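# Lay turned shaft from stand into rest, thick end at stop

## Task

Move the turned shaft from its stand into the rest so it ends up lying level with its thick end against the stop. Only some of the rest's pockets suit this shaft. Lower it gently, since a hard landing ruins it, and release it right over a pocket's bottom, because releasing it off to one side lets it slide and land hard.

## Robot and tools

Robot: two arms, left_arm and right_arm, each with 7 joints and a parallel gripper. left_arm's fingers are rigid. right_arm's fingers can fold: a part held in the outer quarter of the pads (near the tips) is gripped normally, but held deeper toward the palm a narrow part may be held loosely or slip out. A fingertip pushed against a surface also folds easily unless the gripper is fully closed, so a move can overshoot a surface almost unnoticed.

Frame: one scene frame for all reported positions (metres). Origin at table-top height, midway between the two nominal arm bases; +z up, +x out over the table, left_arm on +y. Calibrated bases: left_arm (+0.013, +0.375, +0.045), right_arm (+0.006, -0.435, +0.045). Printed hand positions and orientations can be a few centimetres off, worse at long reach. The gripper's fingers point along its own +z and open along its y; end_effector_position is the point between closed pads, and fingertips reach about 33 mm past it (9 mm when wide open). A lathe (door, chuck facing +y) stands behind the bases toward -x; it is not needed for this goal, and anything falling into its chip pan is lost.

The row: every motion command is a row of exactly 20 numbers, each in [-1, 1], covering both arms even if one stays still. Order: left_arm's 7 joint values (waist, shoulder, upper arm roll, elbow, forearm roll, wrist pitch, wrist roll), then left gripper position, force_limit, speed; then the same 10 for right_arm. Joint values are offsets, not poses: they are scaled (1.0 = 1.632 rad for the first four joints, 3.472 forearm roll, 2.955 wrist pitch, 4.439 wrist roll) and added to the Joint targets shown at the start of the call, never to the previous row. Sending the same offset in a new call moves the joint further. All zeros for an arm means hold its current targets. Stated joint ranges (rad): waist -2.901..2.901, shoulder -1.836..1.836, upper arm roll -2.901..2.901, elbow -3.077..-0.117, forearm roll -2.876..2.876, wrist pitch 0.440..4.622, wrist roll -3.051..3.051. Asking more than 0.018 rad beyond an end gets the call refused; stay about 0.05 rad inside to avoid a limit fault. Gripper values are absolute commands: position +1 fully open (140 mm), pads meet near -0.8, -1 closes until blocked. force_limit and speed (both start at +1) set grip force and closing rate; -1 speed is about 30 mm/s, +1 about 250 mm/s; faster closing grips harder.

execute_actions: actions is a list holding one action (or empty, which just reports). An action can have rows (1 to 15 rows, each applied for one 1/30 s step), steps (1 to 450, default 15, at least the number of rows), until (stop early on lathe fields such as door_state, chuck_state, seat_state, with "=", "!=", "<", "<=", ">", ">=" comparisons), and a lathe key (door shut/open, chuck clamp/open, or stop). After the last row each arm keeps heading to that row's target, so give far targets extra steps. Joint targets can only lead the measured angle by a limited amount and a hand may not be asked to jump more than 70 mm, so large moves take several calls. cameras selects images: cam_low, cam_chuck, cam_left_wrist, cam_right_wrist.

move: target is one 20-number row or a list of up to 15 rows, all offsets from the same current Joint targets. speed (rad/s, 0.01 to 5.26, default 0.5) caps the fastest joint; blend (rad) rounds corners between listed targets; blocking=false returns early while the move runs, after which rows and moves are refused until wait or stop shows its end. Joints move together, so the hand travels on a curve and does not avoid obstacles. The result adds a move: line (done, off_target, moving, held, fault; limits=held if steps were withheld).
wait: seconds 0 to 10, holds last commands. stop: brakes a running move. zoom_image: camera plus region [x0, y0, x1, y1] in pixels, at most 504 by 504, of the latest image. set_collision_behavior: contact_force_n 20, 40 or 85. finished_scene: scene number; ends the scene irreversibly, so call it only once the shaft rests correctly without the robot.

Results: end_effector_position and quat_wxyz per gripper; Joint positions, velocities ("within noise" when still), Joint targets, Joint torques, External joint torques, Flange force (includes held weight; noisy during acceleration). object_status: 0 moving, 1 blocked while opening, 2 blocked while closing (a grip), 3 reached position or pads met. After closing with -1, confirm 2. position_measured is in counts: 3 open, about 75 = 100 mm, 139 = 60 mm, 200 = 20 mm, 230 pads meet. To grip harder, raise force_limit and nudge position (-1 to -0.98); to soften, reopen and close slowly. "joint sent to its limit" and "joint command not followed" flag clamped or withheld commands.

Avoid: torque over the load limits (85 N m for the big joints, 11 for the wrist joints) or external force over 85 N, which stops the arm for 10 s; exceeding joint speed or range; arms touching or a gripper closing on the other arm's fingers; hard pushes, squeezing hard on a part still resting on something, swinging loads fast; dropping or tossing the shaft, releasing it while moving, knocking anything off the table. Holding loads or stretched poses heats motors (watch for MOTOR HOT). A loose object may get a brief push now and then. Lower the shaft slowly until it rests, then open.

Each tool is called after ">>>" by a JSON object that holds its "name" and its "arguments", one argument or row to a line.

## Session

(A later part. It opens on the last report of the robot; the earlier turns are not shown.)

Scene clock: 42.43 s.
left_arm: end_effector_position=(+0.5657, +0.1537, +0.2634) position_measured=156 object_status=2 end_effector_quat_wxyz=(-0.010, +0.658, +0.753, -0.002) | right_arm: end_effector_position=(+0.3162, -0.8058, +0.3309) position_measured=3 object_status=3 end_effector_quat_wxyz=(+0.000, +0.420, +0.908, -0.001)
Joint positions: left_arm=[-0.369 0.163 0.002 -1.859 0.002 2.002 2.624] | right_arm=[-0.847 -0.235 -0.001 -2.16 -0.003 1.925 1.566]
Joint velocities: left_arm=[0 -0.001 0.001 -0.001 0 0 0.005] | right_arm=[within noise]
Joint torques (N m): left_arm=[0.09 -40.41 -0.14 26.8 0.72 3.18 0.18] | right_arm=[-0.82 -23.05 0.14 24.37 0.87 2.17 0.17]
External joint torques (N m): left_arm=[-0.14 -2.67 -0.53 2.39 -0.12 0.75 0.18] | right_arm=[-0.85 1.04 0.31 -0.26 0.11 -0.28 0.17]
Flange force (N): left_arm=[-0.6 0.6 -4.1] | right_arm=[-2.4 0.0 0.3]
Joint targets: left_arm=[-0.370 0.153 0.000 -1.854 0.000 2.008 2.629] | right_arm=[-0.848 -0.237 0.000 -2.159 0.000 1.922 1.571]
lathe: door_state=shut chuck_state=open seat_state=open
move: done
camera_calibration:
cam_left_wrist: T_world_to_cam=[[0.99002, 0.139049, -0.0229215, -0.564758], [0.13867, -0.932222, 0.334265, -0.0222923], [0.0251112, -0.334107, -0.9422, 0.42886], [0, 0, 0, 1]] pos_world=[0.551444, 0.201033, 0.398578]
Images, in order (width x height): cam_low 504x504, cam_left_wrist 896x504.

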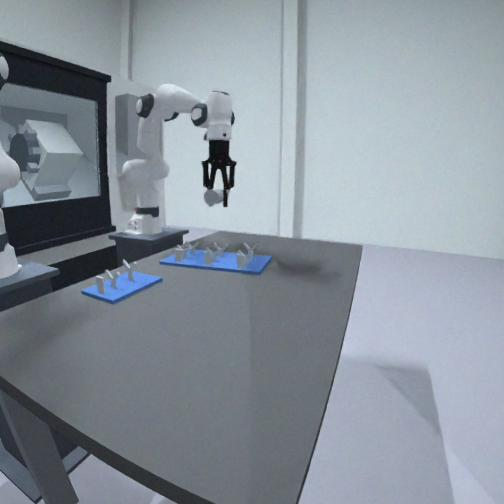

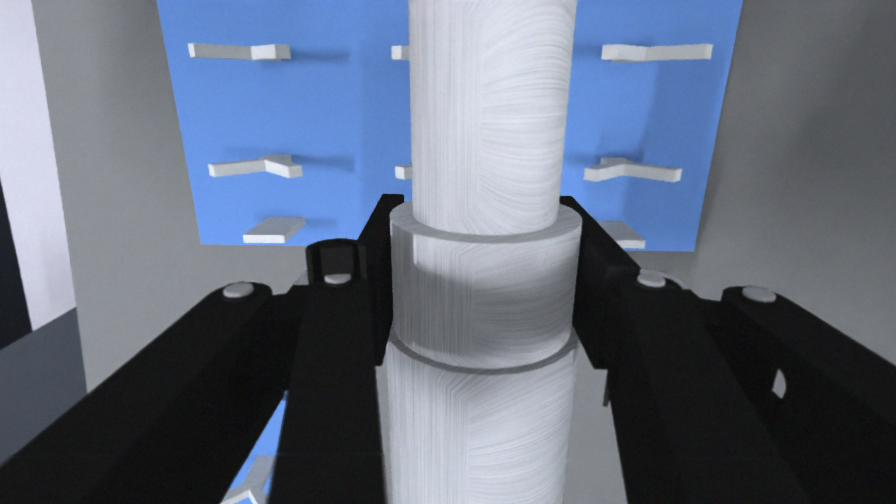

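>>> {"name": "move", "arguments": {
  "target": [0.0741,0.2335,0,0.1471,0,0.0545,0.0273,-1,1,-1,0,0,0,0,0,0,0,1,1,1],
  "speed": 0.2,
  "cameras": ["cam_left_wrist","cam_low"]
}}

>>> {"name": "zoom_image", "arguments": {
  "camera": "cam_low",
  "region": [180, 180, 280, 280]
}}

Scene clock: 46.07 s.
left_arm: end_effector_position=(+0.6750, +0.1972, +0.1416) position_measured=156 object_status=2 end_effector_quat_wxyz=(-0.001, +0.659, +0.752, +0.001) | right_arm: end_effector_position=(+0.3162, -0.8058, +0.3309) position_measured=3 object_status=3 end_effector_quat_wxyz=(+0.000, +0.420, +0.908, -0.001)
Joint positions: left_arm=[-0.25 0.542 0.001 -1.621 0.002 2.162 2.745] | right_arm=[-0.847 -0.235 -0.001 -2.16 -0.003 1.925 1.566]
Joint velocities: left_arm=[0 -0.001 0.001 0.001 0 0.001 0.006] | right_arm=[within noise]
Joint torques (N m): left_arm=[0.18 -51 0.82 26.51 0.67 3.3 0.13] | right_arm=[-0.77 -22.99 0.11 24.25 0.87 2.18 0.16]
External joint torques (N m): left_arm=[0 -2.88 0.13 2.93 -0.11 0.83 0.13] | right_arm=[-0.78 1.1 0.3 -0.36 0.11 -0.26 0.16]
Flange force (N): left_arm=[-1.4 4.1 -4.0] | right_arm=[-2.2 0.0 0.6]
Joint targets: left_arm=[-0.249 0.535 0.000 -1.614 0.000 2.169 2.750] | right_arm=[-0.848 -0.237 0.000 -2.159 0.000 1.922 1.571]
lathe: door_state=shut chuck_state=open seat_state=open
move: done
camera_calibration:
cam_left_wrist: T_world_to_cam=[[0.990709, 0.135825, -0.00684796, -0.683859], [0.12991, -0.930263, 0.343124, 0.0481027], [0.0402344, -0.340826, -0.939265, 0.316607], [0, 0, 0, 1]] pos_world=[0.658518, 0.245541, 0.27619]
Images, in order (width x height): cam_low 504x504, cam_left_wrist 896x504.

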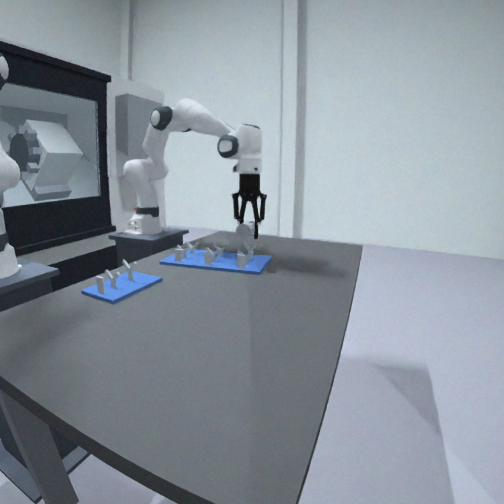

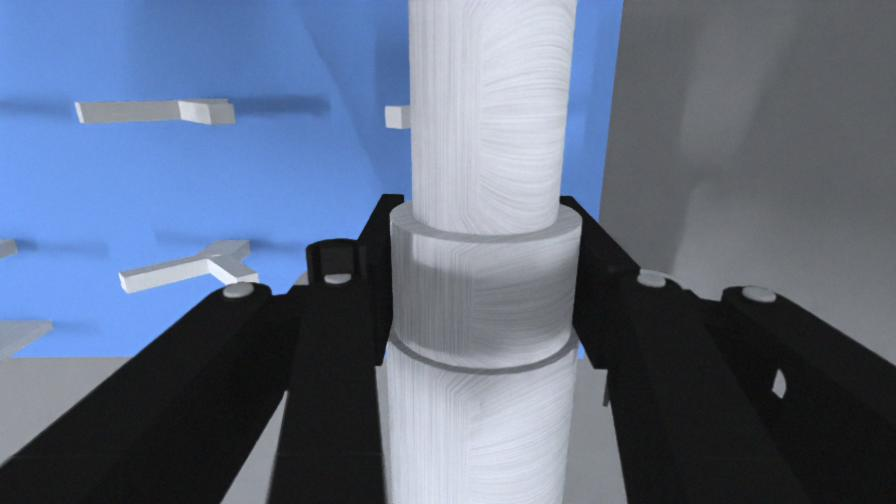

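Scaled by 5.040.

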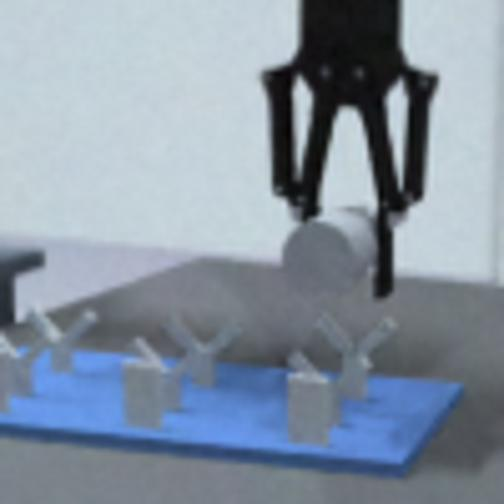

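>>> {"name": "move", "arguments": {
  "target": [0,0.03775,0,-0.01379,0,0.02846,0,-1,1,-1,0,0,0,0,0,0,0,1,1,1],
  "speed": 0.06,
  "cameras": ["cam_left_wrist","cam_low"]
}}

>>> {"name": "zoom_image", "arguments": {
  "camera": "cam_low",
  "region": [200, 200, 280, 280]
}}

Scene clock: 48.27 s.
left_arm: end_effector_position=(+0.6762, +0.1968, +0.0983) position_measured=156 object_status=2 end_effector_quat_wxyz=(+0.000, +0.660, +0.752, +0.001) | right_arm: end_effector_position=(+0.3162, -0.8058, +0.3309) position_measured=3 object_status=3 end_effector_quat_wxyz=(+0.000, +0.420, +0.908, -0.001)
Joint positions: left_arm=[-0.25 0.603 0.001 -1.641 0.002 2.246 2.747] | right_arm=[-0.847 -0.235 -0.001 -2.16 -0.003 1.925 1.566]
Joint velocities: left_arm=[-0.002 0.001 0 -0.001 -0.001 0.004 0.002] | right_arm=[within noise]
Joint torques (N m): left_arm=[0.17 -51.88 0.89 25.52 0.63 3.24 0.19] | right_arm=[-0.77 -22.99 0.06 24.32 0.87 2.17 0.17]
External joint torques (N m): left_arm=[0.22 -2.68 0.32 2.46 -0.09 0.74 0.19] | right_arm=[-0.72 1.06 0.32 -0.26 0.11 -0.27 0.17]
Flange force (N): left_arm=[-0.5 3.0 -3.4] | right_arm=[-2.4 0.1 0.3]
Joint targets: left_arm=[-0.249 0.596 0.000 -1.637 0.000 2.253 2.750] | right_arm=[-0.848 -0.237 0.000 -2.159 0.000 1.922 1.571]
lathe: door_state=shut chuck_state=open seat_state=open
move: done
camera_calibration:
cam_left_wrist: T_world_to_cam=[[0.991009, 0.133724, -0.00428137, -0.685378], [0.127015, -0.930271, 0.344185, 0.0642519], [0.0420428, -0.341634, -0.938892, 0.274621], [0, 0, 0, 1]] pos_world=[0.65951, 0.245243, 0.23279]
Images, in order (width x height): cam_low 504x504, cam_left_wrist 896x504.

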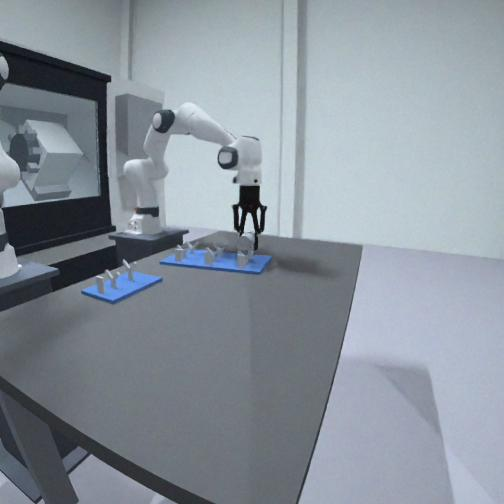

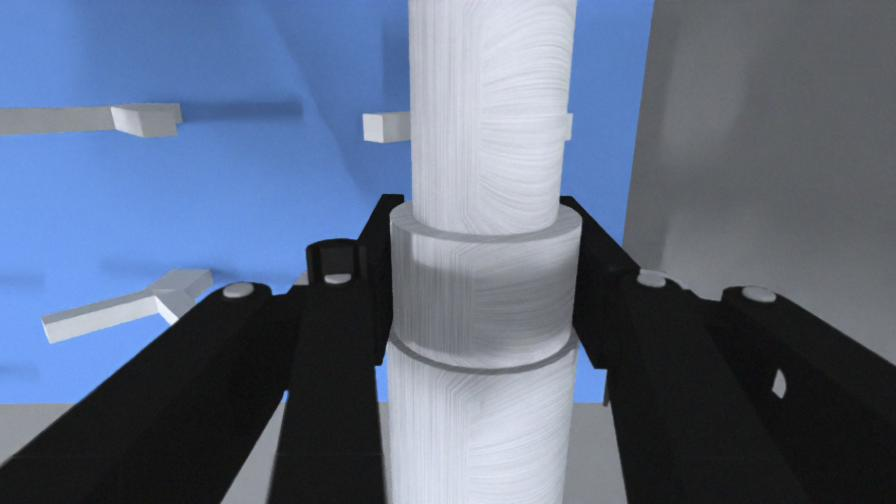

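Scaled by 6.300.

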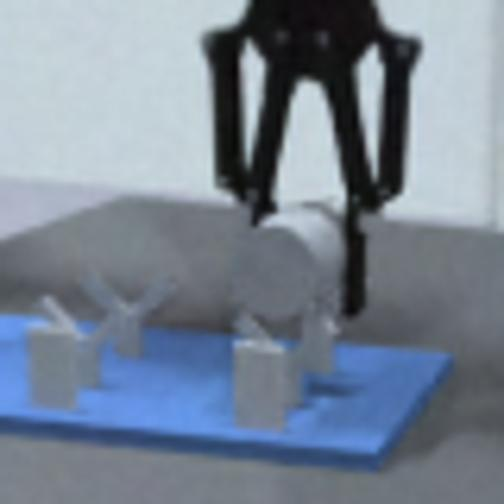

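>>> {"name": "move", "arguments": {
  "target": [-0.00135,-0.00674,0,-0.01158,0,0.00267,-0.00203,-1,1,-1,0,0,0,0,0,0,0,1,1,1],
  "speed": 0.05,
  "cameras": ["cam_left_wrist"]
}}

Scene clock: 50.63 s.
left_arm: end_effector_position=(+0.6719, +0.1980, +0.0957) position_measured=156 object_status=2 end_effector_quat_wxyz=(-0.001, +0.659, +0.752, +0.001) | right_arm: end_effector_position=(+0.3162, -0.8058, +0.3309) position_measured=3 object_status=3 end_effector_quat_wxyz=(+0.000, +0.420, +0.908, -0.001)
Joint positions: left_arm=[-0.25 0.596 0.001 -1.659 0.002 2.254 2.746] | right_arm=[-0.847 -0.235 -0.001 -2.16 -0.003 1.925 1.566]
Joint velocities: left_arm=[-0.001 -0.002 0 0 0 0.004 -0.002] | right_arm=[within noise]
Joint torques (N m): left_arm=[-0.34 -51.9 0.87 25.02 0.63 3.27 -0.17] | right_arm=[-0.78 -22.96 0.11 24.25 0.86 2.17 0.18]
External joint torques (N m): left_arm=[-0.48 -3.29 0.17 2.28 -0.09 0.81 -0.17] | right_arm=[-0.87 1.16 0.22 -0.33 0.09 -0.27 0.18]
Flange force (N): left_arm=[-0.7 -0.3 -4.2] | right_arm=[-2.5 -0.1 0.5]
Joint targets: left_arm=[-0.251 0.585 0.000 -1.656 0.000 2.261 2.741] | right_arm=[-0.848 -0.237 0.000 -2.159 0.000 1.922 1.571]
lathe: door_state=shut chuck_state=open seat_state=open
move: off_target (left_arm); left_arm: the shoulder is farthest, 0.011 rad from its target
camera_calibration:
cam_left_wrist: T_world_to_cam=[[0.990834, 0.134883, -0.00734293, -0.681044], [0.129198, -0.930396, 0.343032, 0.065507], [0.0394375, -0.340837, -0.939295, 0.27442], [0, 0, 0, 1]] pos_world=[0.655516, 0.246342, 0.23029]
Images, in order (width x height): cam_left_wrist 896x504.

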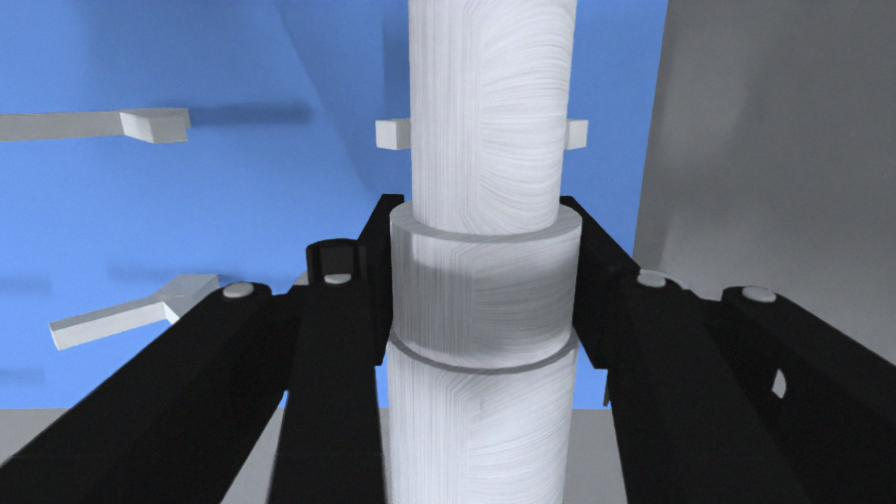

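>>> {"name": "move", "arguments": {
  "target": [0,0.0094,0,-0.00144,0,0.006,0,-1,1,-1,0,0,0,0,0,0,0,1,1,1],
  "speed": 0.02,
  "cameras": ["cam_left_wrist","cam_low"]
}}

>>> {"name": "zoom_image", "arguments": {
  "camera": "cam_low",
  "region": [200, 200, 280, 280]
}}

Scene clock: 52.03 s.
left_arm: end_effector_position=(+0.6731, +0.1977, +0.0890) position_measured=156 object_status=2 end_effector_quat_wxyz=(+0.001, +0.659, +0.752, +0.002) | right_arm: end_effector_position=(+0.3162, -0.8058, +0.3309) position_measured=3 object_status=3 end_effector_quat_wxyz=(+0.000, +0.420, +0.908, -0.001)
Joint positions: left_arm=[-0.25 0.607 0.001 -1.662 0.002 2.271 2.745] | right_arm=[-0.847 -0.235 -0.001 -2.16 -0.003 1.925 1.566]
Joint velocities: left_arm=[0 0.002 0 -0.001 0 0.005 0] | right_arm=[within noise]
Joint torques (N m): left_arm=[-0.36 -51.36 0.91 25.03 0.61 3.24 -0.2] | right_arm=[-0.8 -23.03 0.1 24.24 0.87 2.19 0.14]
External joint torques (N m): left_arm=[-0.14 -2.39 0.47 2.26 -0.1 0.76 -0.2] | right_arm=[-0.83 1.13 0.27 -0.44 0.1 -0.27 0.14]
Flange force (N): left_arm=[-1.4 2.4 -2.9] | right_arm=[-2.1 -0.1 0.7]
Joint targets: left_arm=[-0.251 0.601 0.000 -1.658 0.000 2.279 2.741] | right_arm=[-0.848 -0.237 0.000 -2.159 0.000 1.922 1.571]
lathe: door_state=shut chuck_state=open seat_state=open
move: done
camera_calibration:
cam_left_wrist: T_world_to_cam=[[0.990765, 0.135551, -0.00340741, -0.682658], [0.128414, -0.929938, 0.344566, 0.0676699], [0.0435375, -0.341822, -0.938756, 0.265281], [0, 0, 0, 1]] pos_world=[0.656114, 0.246142, 0.223391]
Images, in order (width x height): cam_low 504x504, cam_left_wrist 896x504.

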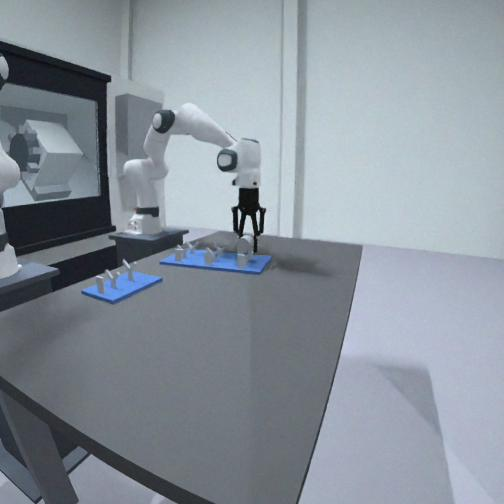

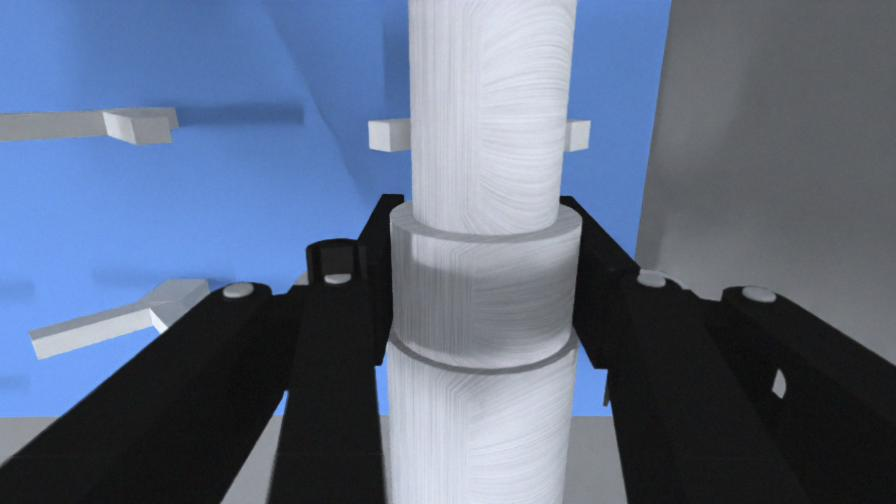

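Scaled by 6.300.

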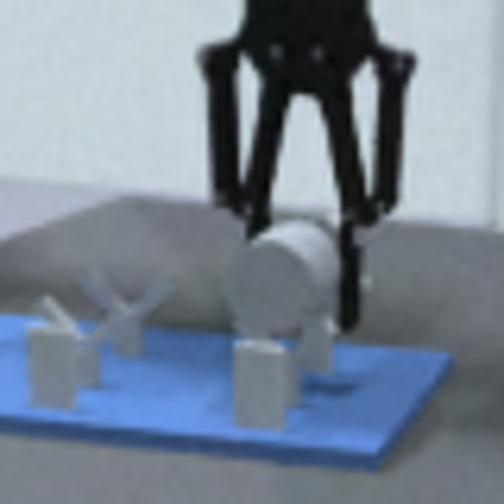

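>>> {"name": "move", "arguments": {
  "target": [-0.0005,0.0010,0,-0.0052,0,0.0035,0,-1,1,-1,0,0,0,0,0,0,0,1,1,1],
  "speed": 0.01,
  "cameras": ["cam_left_wrist"]
}}

>>> {"name": "move", "arguments": {
  "target": [0,0.0028,0,-0.00043,0,0.0018,0,-1,1,-1,0,0,0,0,0,0,0,1,1,1],
  "speed": 0.01,
  "cameras": ["cam_left_wrist"]
}}

Scene clock: 53.43 s.
left_arm: end_effector_position=(+0.6718, +0.1977, +0.0853) position_measured=156 object_status=2 end_effector_quat_wxyz=(+0.001, +0.659, +0.752, +0.002) | right_arm: end_effector_position=(+0.3162, -0.8058, +0.3309) position_measured=3 object_status=3 end_effector_quat_wxyz=(+0.000, +0.420, +0.908, -0.001)
Joint positions: left_arm=[-0.25 0.608 0.001 -1.67 0.002 2.282 2.745] | right_arm=[-0.847 -0.235 -0.001 -2.16 -0.003 1.925 1.566]
Joint velocities: left_arm=[-0.001 0 0 0 0 0.003 0] | right_arm=[within noise]
Joint torques (N m): left_arm=[-0.56 -51.19 0.86 24.66 0.62 3.39 -0.15] | right_arm=[-0.8 -22.99 0.13 24.31 0.86 2.19 0.13]
External joint torques (N m): left_arm=[-0.67 -2.32 0.17 2 -0.09 0.9 -0.15] | right_arm=[-0.91 1.17 0.21 -0.34 0.09 -0.26 0.13]
Flange force (N): left_arm=[-1.5 0.8 -2.4] | right_arm=[-2.5 -0.2 0.6]
Joint targets: left_arm=[-0.252 0.602 0.000 -1.666 0.000 2.289 2.741] | right_arm=[-0.848 -0.237 0.000 -2.159 0.000 1.922 1.571]
lathe: door_state=shut chuck_state=open seat_state=open
move: done
camera_calibration:
cam_left_wrist: T_world_to_cam=[[0.990827, 0.135114, -0.0026396, -0.681482], [0.127726, -0.929916, 0.34488, 0.0694537], [0.0441434, -0.342054, -0.938643, 0.261594], [0, 0, 0, 1]] pos_world=[0.654812, 0.246143, 0.219791]
Images, in order (width x height): cam_left_wrist 896x504.

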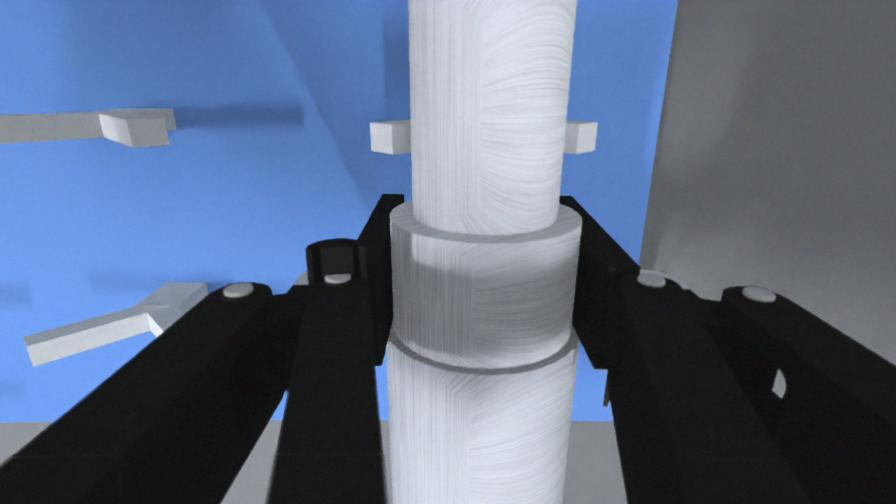

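Scene clock: 54.20 s.
left_arm: end_effector_position=(+0.6717, +0.1977, +0.0823) position_measured=156 object_status=2 end_effector_quat_wxyz=(+0.001, +0.659, +0.752, +0.002) | right_arm: end_effector_position=(+0.3162, -0.8058, +0.3309) position_measured=3 object_status=3 end_effector_quat_wxyz=(+0.000, +0.420, +0.908, -0.001)
Joint positions: left_arm=[-0.25 0.613 0.001 -1.671 0.002 2.287 2.745] | right_arm=[-0.847 -0.235 -0.001 -2.16 -0.003 1.925 1.566]
Joint velocities: left_arm=[0 0.001 0 0.001 -0.001 0.003 0] | right_arm=[within noise]
Joint torques (N m): left_arm=[-0.56 -51.32 0.91 24.79 0.61 3.23 -0.17] | right_arm=[-0.77 -23.04 0.09 24.33 0.86 2.19 0.17]
External joint torques (N m): left_arm=[-0.67 -2.12 0.2 2.01 -0.1 0.71 -0.17] | right_arm=[-0.84 1.11 0.2 -0.35 0.09 -0.27 0.17]
Flange force (N): left_arm=[-1.9 1.8 -2.5] | right_arm=[-2.3 -0.1 0.5]
Joint targets: left_arm=[-0.252 0.607 0.000 -1.667 0.000 2.294 2.741] | right_arm=[-0.848 -0.237 0.000 -2.159 0.000 1.922 1.571]
lathe: door_state=shut chuck_state=open seat_state=open
move: done
camera_calibration:
cam_left_wrist: T_world_to_cam=[[0.990828, 0.135101, -0.00263452, -0.68139], [0.127714, -0.92993, 0.344848, 0.0705197], [0.0441392, -0.342021, -0.938655, 0.258779], [0, 0, 0, 1]] pos_world=[0.654712, 0.246143, 0.216791]
Images, in order (width x height): cam_left_wrist 896x504.

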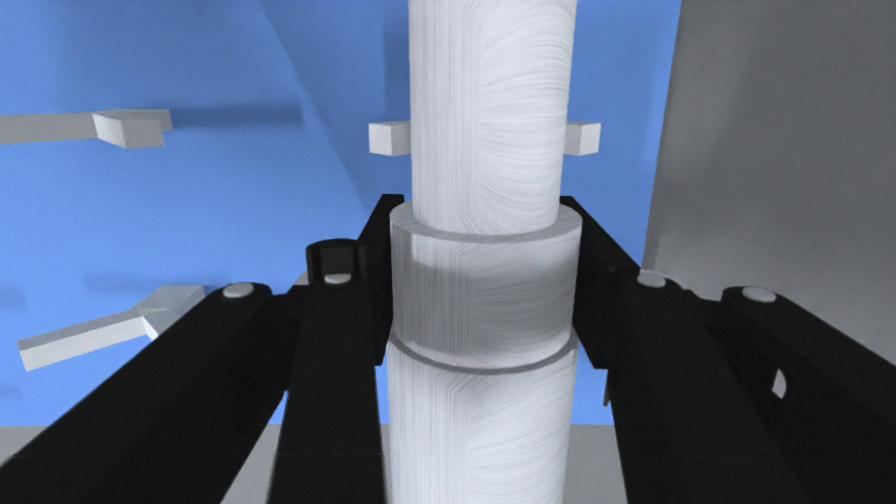

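>>> {"name": "move", "arguments": {
  "target": [0,0.00376,0,-0.00058,0,0.0024,0,-1,1,-1,0,0,0,0,0,0,0,1,1,1],
  "speed": 0.01,
  "cameras": ["cam_left_wrist","cam_low"]
}}

>>> {"name": "zoom_image", "arguments": {
  "camera": "cam_low",
  "region": [210, 220, 270, 280]
}}

Scene clock: 55.30 s.
left_arm: end_effector_position=(+0.6717, +0.1977, +0.0784) position_measured=156 object_status=2 end_effector_quat_wxyz=(+0.001, +0.659, +0.752, +0.002) | right_arm: end_effector_position=(+0.3162, -0.8058, +0.3309) position_measured=3 object_status=3 end_effector_quat_wxyz=(+0.000, +0.420, +0.908, -0.001)
Joint positions: left_arm=[-0.25 0.619 0.001 -1.672 0.002 2.294 2.745] | right_arm=[-0.847 -0.235 -0.001 -2.16 -0.003 1.925 1.566]
Joint velocities: left_arm=[0 0.001 0 0.001 0.001 0.003 0] | right_arm=[within noise]
Joint torques (N m): left_arm=[-0.55 -51.36 0.92 24.67 0.6 3.29 -0.14] | right_arm=[-0.78 -23.07 0.08 24.31 0.86 2.19 0.17]
External joint torques (N m): left_arm=[-0.51 -2.11 0.32 2.04 -0.1 0.79 -0.14] | right_arm=[-0.73 1.12 0.34 -0.4 0.1 -0.28 0.17]
Flange force (N): left_arm=[-1.6 1.9 -2.3] | right_arm=[-2.2 0.1 0.6]
Joint targets: left_arm=[-0.252 0.613 0.000 -1.668 0.000 2.301 2.741] | right_arm=[-0.848 -0.237 0.000 -2.159 0.000 1.922 1.571]
lathe: door_state=shut chuck_state=open seat_state=open
move: done
camera_calibration:
cam_left_wrist: T_world_to_cam=[[0.990828, 0.135101, -0.00263475, -0.6814], [0.127713, -0.929918, 0.34488, 0.0718902], [0.0441434, -0.342054, -0.938643, 0.255027], [0, 0, 0, 1]] pos_world=[0.654712, 0.246143, 0.212791]
Images, in order (width x height): cam_low 504x504, cam_left_wrist 896x504.

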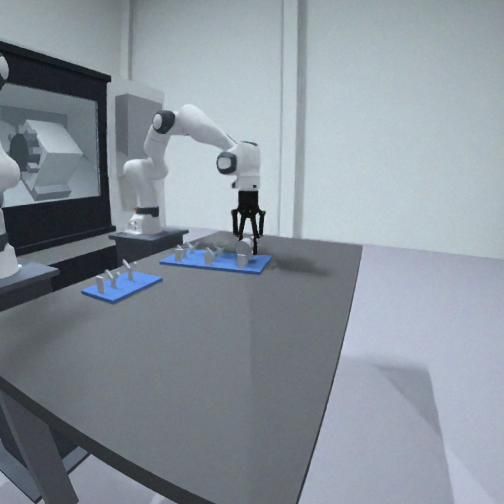

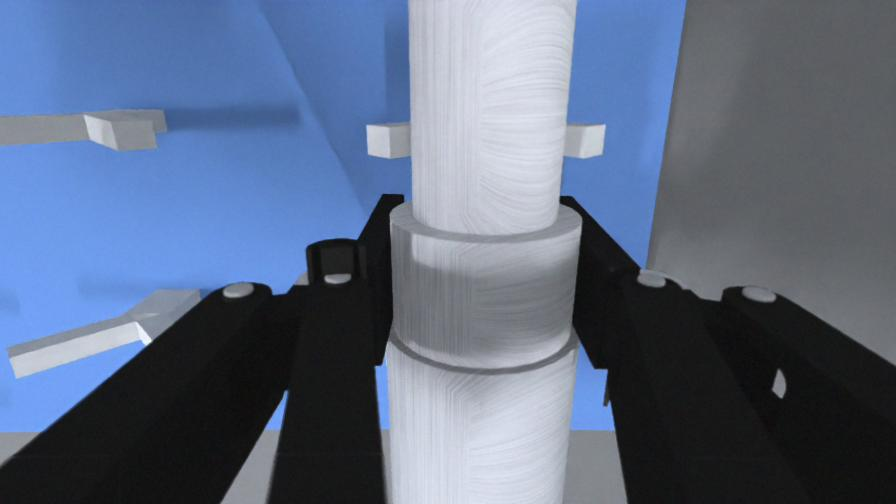

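Scaled by 8.400.

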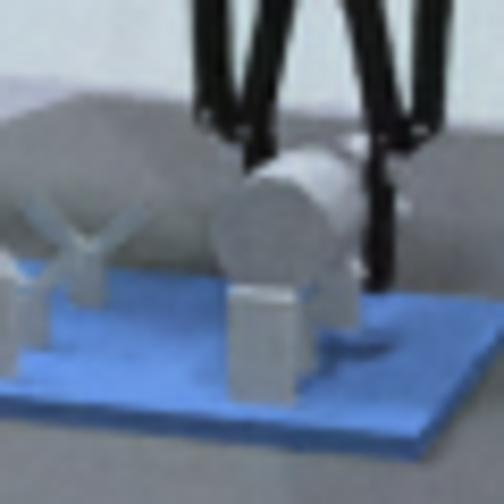

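>>> {"name": "move", "arguments": {
  "target": [0,0.0028,0,-0.00043,0,0.0018,0,-1,1,-1,0,0,0,0,0,0,0,1,1,1],
  "speed": 0.01,
  "cameras": []
}}

>>> {"name": "move", "arguments": {
  "target": [0,0.0014,0,-0.00022,0,0.0009,0,-1,1,-1,0,0,0,0,0,0,0,1,1,1],
  "speed": 0.01,
  "cameras": ["cam_left_wrist"]
}}

Scene clock: 56.17 s.
left_arm: end_effector_position=(+0.6722, +0.1975, +0.0775) position_measured=156 object_status=2 end_effector_quat_wxyz=(+0.002, +0.659, +0.752, +0.002) | right_arm: end_effector_position=(+0.3162, -0.8058, +0.3309) position_measured=3 object_status=3 end_effector_quat_wxyz=(+0.000, +0.420, +0.908, -0.001)
Joint positions: left_arm=[-0.25 0.621 0.001 -1.672 0.002 2.298 2.744] | right_arm=[-0.847 -0.235 -0.001 -2.16 -0.003 1.925 1.566]
Joint velocities: within noise
Joint torques (N m): left_arm=[-0.52 -49.71 0.93 24.41 0.65 3.67 -0.08] | right_arm=[-0.73 -22.99 0.1 24.29 0.87 2.19 0.15]
External joint torques (N m): left_arm=[-0.3 -0.48 0.48 1.78 -0.05 1.17 -0.08] | right_arm=[-0.64 1.07 0.4 -0.34 0.11 -0.26 0.15]
Flange force (N): left_arm=[-2.3 4.5 1.0] | right_arm=[-2.2 0.3 0.5]
Joint targets: left_arm=[-0.252 0.617 0.000 -1.669 0.000 2.307 2.741] | right_arm=[-0.848 -0.237 0.000 -2.159 0.000 1.922 1.571]
lathe: door_state=shut chuck_state=open seat_state=open
move: done
No camera images: "cameras" was empty.

Scene clock: 56.87 s.
left_arm: end_effector_position=(+0.6722, +0.1975, +0.0774) position_measured=156 object_status=2 end_effector_quat_wxyz=(+0.002, +0.658, +0.753, +0.002) | right_arm: end_effector_position=(+0.3162, -0.8058, +0.3309) position_measured=3 object_status=3 end_effector_quat_wxyz=(+0.000, +0.420, +0.908, -0.001)
Joint positions: left_arm=[-0.25 0.621 0.001 -1.672 0.002 2.298 2.742] | right_arm=[-0.847 -0.235 -0.001 -2.16 -0.003 1.925 1.566]
Joint velocities: within noise
Joint torques (N m): left_arm=[-0.47 -48.54 0.91 24.27 0.66 3.99 0.01] | right_arm=[-0.8 -23.01 0.04 24.3 0.87 2.19 0.2]
External joint torques (N m): left_arm=[-0.6 0.68 0.18 1.64 -0.04 1.48 0.01] | right_arm=[-0.7 1.19 0.36 -0.36 0.11 -0.26 0.21]
Flange force (N): left_arm=[-3.3 6.1 3.5] | right_arm=[-2.5 0.3 0.6]
Joint targets: left_arm=[-0.252 0.620 0.000 -1.669 0.000 2.309 2.741] | right_arm=[-0.848 -0.237 0.000 -2.159 0.000 1.922 1.571]
lathe: door_state=shut chuck_state=open seat_state=open
move: off_target (left_arm); left_arm: the wrist pitch is farthest, 0.012 rad from its target
camera_calibration:
cam_left_wrist: T_world_to_cam=[[0.990518, 0.137378, -0.0009038, -0.682217], [0.129223, -0.929445, 0.345593, 0.0708718], [0.0466367, -0.342433, -0.938384, 0.252456], [0, 0, 0, 1]] pos_world=[0.654816, 0.246042, 0.211791]
Images, in order (width x height): cam_left_wrist 896x504.

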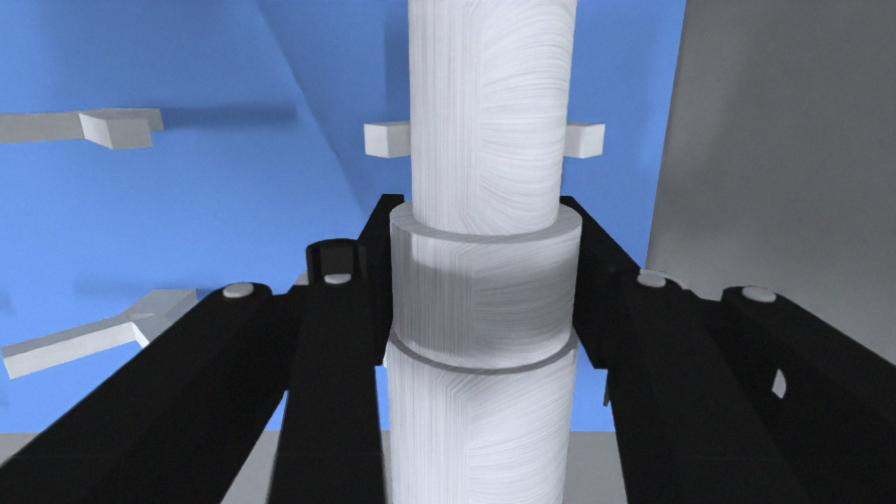

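>>> {"name": "move", "arguments": {
  "target": [
    [0,-0.00135,0,0.0002,0,-0.0004,0,-1,1,-1,0,0,0,0,0,0,0,1,1,1],
    [-0.00245,0.00073,0,0.0038,0,-0.00125,-0.0009,-1,1,-1,0,0,0,0,0,0,0,1,1,1]
  ],
  "speed": 0.01,
  "cameras": ["cam_left_wrist","cam_low"]
}}

>>> {"name": "zoom_image", "arguments": {
  "camera": "cam_low",
  "region": [210, 220, 270, 280]
}}

Scene clock: 58.17 s.
left_arm: end_effector_position=(+0.6723, +0.1974, +0.0774) position_measured=156 object_status=2 end_effector_quat_wxyz=(+0.001, +0.657, +0.754, +0.002) | right_arm: end_effector_position=(+0.3162, -0.8058, +0.3309) position_measured=3 object_status=3 end_effector_quat_wxyz=(+0.000, +0.420, +0.908, -0.001)
Joint positions: left_arm=[-0.251 0.622 0.002 -1.67 0.002 2.296 2.74] | right_arm=[-0.847 -0.235 -0.001 -2.16 -0.003 1.925 1.566]
Joint velocities: within noise
Joint torques (N m): left_arm=[-2.41 -48.78 -0.7 25.35 0.02 3.91 -0.12] | right_arm=[-0.82 -23 0.1 24.34 0.87 2.19 0.13]
External joint torques (N m): left_arm=[-2.35 0.36 -1.3 2.79 -0.68 1.42 -0.12] | right_arm=[-0.85 1.05 0.28 -0.24 0.1 -0.25 0.13]
Flange force (N): left_arm=[-7.7 9.6 2.7] | right_arm=[-2.5 -0.1 0.3]
Joint targets: left_arm=[-0.256 0.621 0.000 -1.663 0.000 2.306 2.737] | right_arm=[-0.848 -0.237 0.000 -2.159 0.000 1.922 1.571]
lathe: door_state=shut chuck_state=open seat_state=open
move: done
camera_calibration:
cam_left_wrist: T_world_to_cam=[[0.990216, 0.13953, -0.00192267, -0.68251], [0.131628, -0.929385, 0.344845, 0.0692261], [0.0463293, -0.341724, -0.938658, 0.252461], [0, 0, 0, 1]] pos_world=[0.655023, 0.24584, 0.21179]
Images, in order (width x height): cam_low 504x504, cam_left_wrist 896x504.

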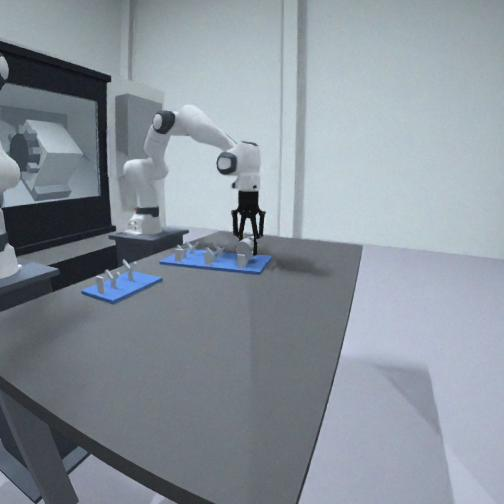

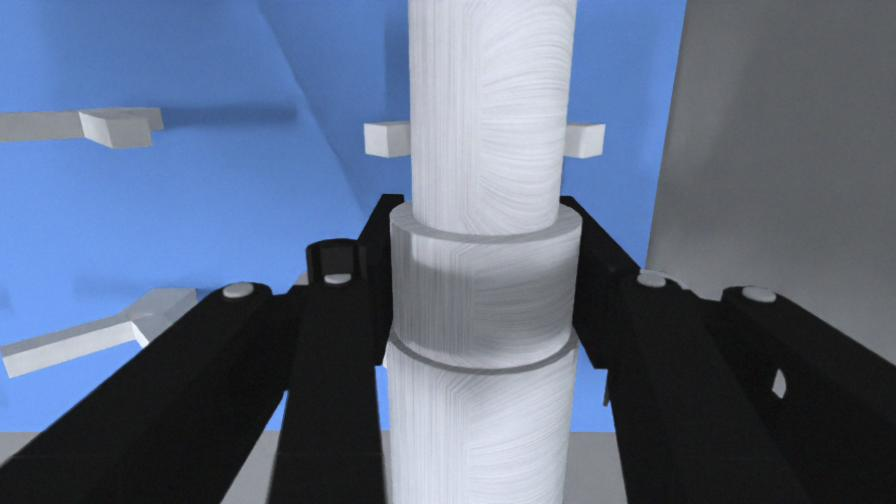

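Scaled by 8.400.

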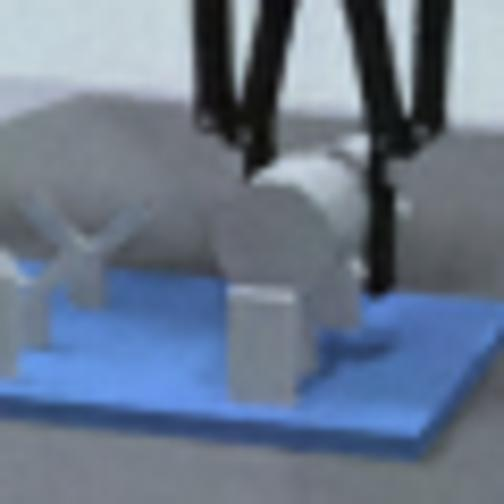

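>>> {"name": "move", "arguments": {
  "target": [0,-0.0028,0,0.0004,0,-0.0018,0,-1,1,-1,0,0,0,0,0,0,0,1,1,1],
  "speed": 0.01,
  "cameras": ["cam_left_wrist"]
}}

Scene clock: 59.07 s.
left_arm: end_effector_position=(+0.6722, +0.1956, +0.0776) position_measured=156 object_status=2 end_effector_quat_wxyz=(+0.001, +0.658, +0.753, +0.002) | right_arm: end_effector_position=(+0.3162, -0.8058, +0.3309) position_measured=3 object_status=3 end_effector_quat_wxyz=(+0.000, +0.420, +0.908, -0.001)
Joint positions: left_arm=[-0.254 0.622 0.002 -1.669 0.002 2.296 2.739] | right_arm=[-0.847 -0.235 -0.001 -2.16 -0.003 1.925 1.566]
Joint velocities: within noise
Joint torques (N m): left_arm=[-0.71 -51.38 0.72 25.16 0.56 3.05 -0.09] | right_arm=[-0.74 -23 0.1 24.29 0.85 2.18 0.11]
External joint torques (N m): left_arm=[-0.75 -2.17 0.05 2.56 -0.14 0.55 -0.09] | right_arm=[-0.82 1.14 0.22 -0.36 0.08 -0.27 0.11]
Flange force (N): left_arm=[-3.0 4.5 -2.9] | right_arm=[-2.4 -0.2 0.6]
Joint targets: left_arm=[-0.256 0.616 0.000 -1.662 0.000 2.300 2.737] | right_arm=[-0.848 -0.237 0.000 -2.159 0.000 1.922 1.571]
lathe: door_state=shut chuck_state=open seat_state=open
move: done
camera_calibration:
cam_left_wrist: T_world_to_cam=[[0.990516, 0.13739, -0.00136309, -0.681932], [0.129419, -0.929626, 0.345031, 0.0688726], [0.0461366, -0.341935, -0.93859, 0.252169], [0, 0, 0, 1]] pos_world=[0.654917, 0.243942, 0.21199]
Images, in order (width x height): cam_left_wrist 896x504.

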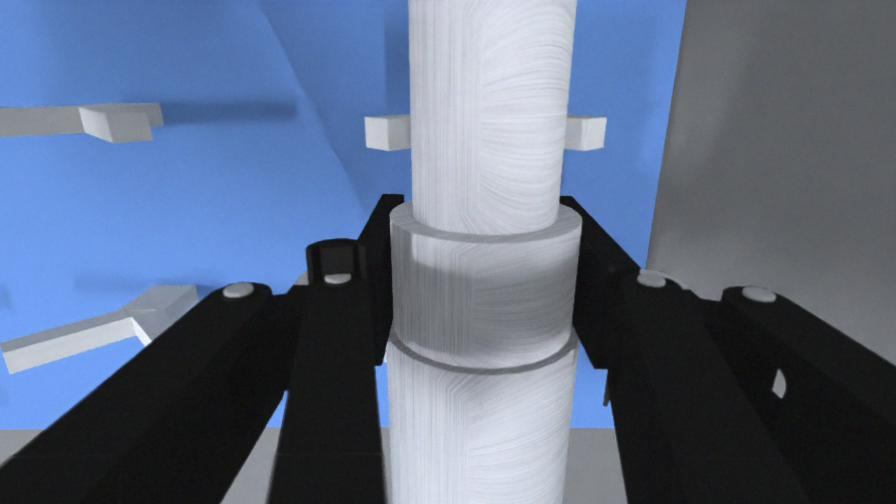

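>>> {"name": "move", "arguments": {
  "target": [-0.00164,0.0010,0,0.0024,0,-0.0008,-0.0006,-1,1,-1,0,0,0,0,0,0,0,1,1,1],
  "speed": 0.01,
  "cameras": []
}}

>>> {"name": "move", "arguments": {
  "target": [-0.00164,0.0010,0,0.0024,0,-0.0008,-0.0006,-1,1,-1,0,0,0,0,0,0,0,1,1,1],
  "speed": 0.01,
  "cameras": ["cam_left_wrist"]
}}

Scene clock: 59.87 s.
left_arm: end_effector_position=(+0.6729, +0.1931, +0.0781) position_measured=156 object_status=2 end_effector_quat_wxyz=(+0.002, +0.659, +0.752, +0.003) | right_arm: end_effector_position=(+0.3162, -0.8058, +0.3309) position_measured=3 object_status=3 end_effector_quat_wxyz=(+0.000, +0.420, +0.908, -0.001)
Joint positions: left_arm=[-0.257 0.624 0.002 -1.665 0.002 2.296 2.739] | right_arm=[-0.847 -0.235 -0.001 -2.16 -0.003 1.925 1.566]
Joint velocities: within noise
Joint torques (N m): left_arm=[-0.49 -51.35 0.75 25.27 0.61 2.81 -0.13] | right_arm=[-0.75 -23.04 0.03 24.34 0.86 2.19 0.14]
External joint torques (N m): left_arm=[-0.48 -1.94 0.11 2.57 -0.09 0.29 -0.14] | right_arm=[-0.78 1.02 0.2 -0.23 0.1 -0.25 0.14]
Flange force (N): left_arm=[-3.3 5.8 -2.9] | right_arm=[-2.4 -0.1 0.3]
Joint targets: left_arm=[-0.258 0.618 0.000 -1.658 0.000 2.298 2.735] | right_arm=[-0.848 -0.237 0.000 -2.159 0.000 1.922 1.571]
lathe: door_state=shut chuck_state=open seat_state=open
move: done
No camera images: "cameras" was empty.

Scene clock: 60.57 s.
left_arm: end_effector_position=(+0.6732, +0.1911, +0.0785) position_measured=156 object_status=2 end_effector_quat_wxyz=(+0.002, +0.659, +0.752, +0.003) | right_arm: end_effector_position=(+0.3162, -0.8058, +0.3309) position_measured=3 object_status=3 end_effector_quat_wxyz=(+0.000, +0.420, +0.908, -0.001)
Joint positions: left_arm=[-0.26 0.626 0.002 -1.661 0.002 2.293 2.736] | right_arm=[-0.847 -0.235 -0.001 -2.16 -0.003 1.925 1.566]
Joint velocities: within noise
Joint torques (N m): left_arm=[-0.52 -51.29 0.72 25.46 0.61 2.85 -0.18] | right_arm=[-0.79 -23 0.08 24.3 0.88 2.19 0.18]
External joint torques (N m): left_arm=[-0.68 -2.04 -0.06 2.85 -0.09 0.35 -0.18] | right_arm=[-0.82 1.11 0.26 -0.31 0.11 -0.26 0.18]
Flange force (N): left_arm=[-4.1 6.6 -3.0] | right_arm=[-2.4 0.0 0.5]
Joint targets: left_arm=[-0.261 0.620 0.000 -1.654 0.000 2.296 2.732] | right_arm=[-0.848 -0.237 0.000 -2.159 0.000 1.922 1.571]
lathe: door_state=shut chuck_state=open seat_state=open
move: done
camera_calibration:
cam_left_wrist: T_world_to_cam=[[0.990885, 0.134712, 0.000503617, -0.682233], [0.12623, -0.929793, 0.345761, 0.0665542], [0.0470462, -0.342545, -0.938323, 0.250936], [0, 0, 0, 1]] pos_world=[0.655808, 0.239743, 0.212791]
Images, in order (width x height): cam_left_wrist 896x504.

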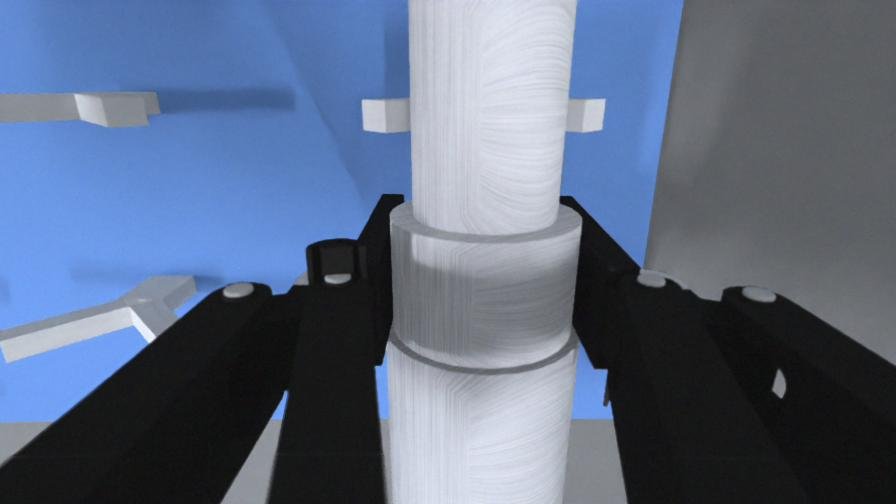

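>>> {"name": "move", "arguments": {
  "target": [-0.00164,0.0013,0,0.0024,0,-0.0006,-0.0006,-1,1,-1,0,0,0,0,0,0,0,1,1,1],
  "speed": 0.01,
  "cameras": []
}}

>>> {"name": "move", "arguments": {
  "target": [-0.00164,0.0013,0,0.0024,0,-0.0006,-0.0006,-1,1,-1,0,0,0,0,0,0,0,1,1,1],
  "speed": 0.01,
  "cameras": ["cam_left_wrist","cam_low"]
}}

>>> {"name": "zoom_image", "arguments": {
  "camera": "cam_low",
  "region": [210, 220, 270, 280]
}}

Scene clock: 61.47 s.
left_arm: end_effector_position=(+0.6735, +0.1892, +0.0785) position_measured=156 object_status=2 end_effector_quat_wxyz=(+0.002, +0.659, +0.752, +0.003) | right_arm: end_effector_position=(+0.3162, -0.8058, +0.3309) position_measured=3 object_status=3 end_effector_quat_wxyz=(+0.000, +0.420, +0.908, -0.001)
Joint positions: left_arm=[-0.262 0.628 0.002 -1.657 0.002 2.292 2.734] | right_arm=[-0.847 -0.235 -0.001 -2.16 -0.003 1.925 1.566]
Joint velocities: left_arm=[0 -0.001 0.002 0.001 0 -0.001 -0.004] | right_arm=[within noise]
Joint torques (N m): left_arm=[-0.5 -51.64 0.77 25.3 0.6 2.8 -0.17] | right_arm=[-0.79 -23.07 0.05 24.26 0.86 2.19 0.18]
External joint torques (N m): left_arm=[-0.23 -2.1 0.33 2.55 -0.1 0.29 -0.17] | right_arm=[-0.88 1.04 0.16 -0.34 0.09 -0.25 0.18]
Flange force (N): left_arm=[-2.8 5.4 -3.2] | right_arm=[-2.1 -0.2 0.5]
Joint targets: left_arm=[-0.264 0.622 0.000 -1.651 0.000 2.294 2.729] | right_arm=[-0.848 -0.237 0.000 -2.159 0.000 1.922 1.571]
lathe: door_state=shut chuck_state=open seat_state=open
move: done
No camera images: "cameras" was empty.

Scene clock: 62.17 s.
left_arm: end_effector_position=(+0.6737, +0.1872, +0.0786) position_measured=156 object_status=2 end_effector_quat_wxyz=(+0.002, +0.659, +0.752, +0.003) | right_arm: end_effector_position=(+0.3162, -0.8058, +0.3309) position_measured=3 object_status=3 end_effector_quat_wxyz=(+0.000, +0.420, +0.908, -0.001)
Joint positions: left_arm=[-0.265 0.63 0.002 -1.654 0.002 2.29 2.731] | right_arm=[-0.847 -0.235 -0.001 -2.16 -0.003 1.925 1.566]
Joint velocities: within noise
Joint torques (N m): left_arm=[-0.46 -51.72 0.72 25.53 0.61 2.85 -0.22] | right_arm=[-0.79 -23 0.11 24.34 0.86 2.21 0.11]
External joint torques (N m): left_arm=[-0.45 -2.51 0.07 2.98 -0.09 0.36 -0.22] | right_arm=[-0.9 1.16 0.2 -0.31 0.09 -0.24 0.11]
Flange force (N): left_arm=[-3.6 6.0 -3.8] | right_arm=[-2.6 -0.3 0.5]
Joint targets: left_arm=[-0.267 0.624 0.000 -1.647 0.000 2.292 2.727] | right_arm=[-0.848 -0.237 0.000 -2.159 0.000 1.922 1.571]
lathe: door_state=shut chuck_state=open seat_state=open
move: done
camera_calibration:
cam_left_wrist: T_world_to_cam=[[0.990889, 0.134677, 0.000410726, -0.682165], [0.126231, -0.929798, 0.345749, 0.0627407], [0.0469465, -0.342547, -0.938327, 0.249703], [0, 0, 0, 1]] pos_world=[0.656308, 0.235743, 0.212891]
Images, in order (width x height): cam_low 504x504, cam_left_wrist 896x504.

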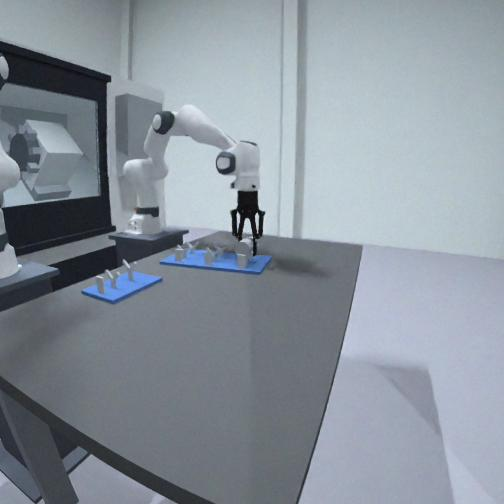

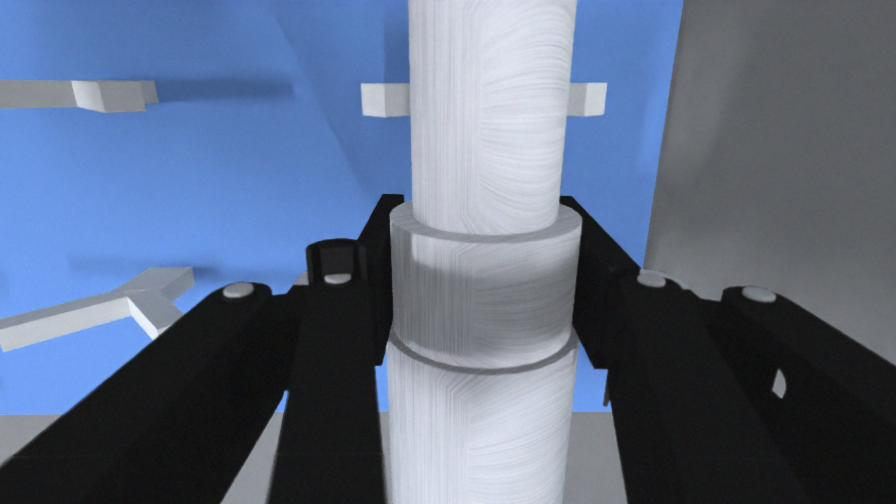

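Scaled by 8.400.

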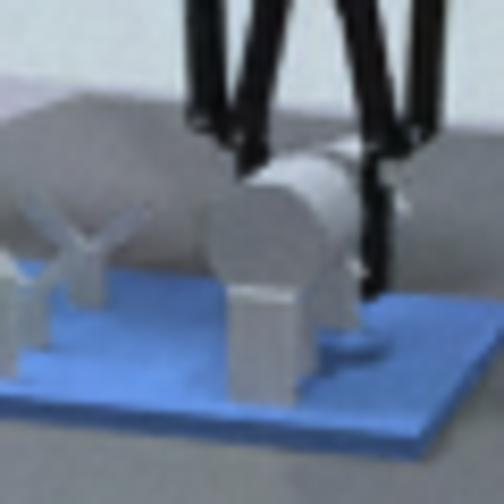

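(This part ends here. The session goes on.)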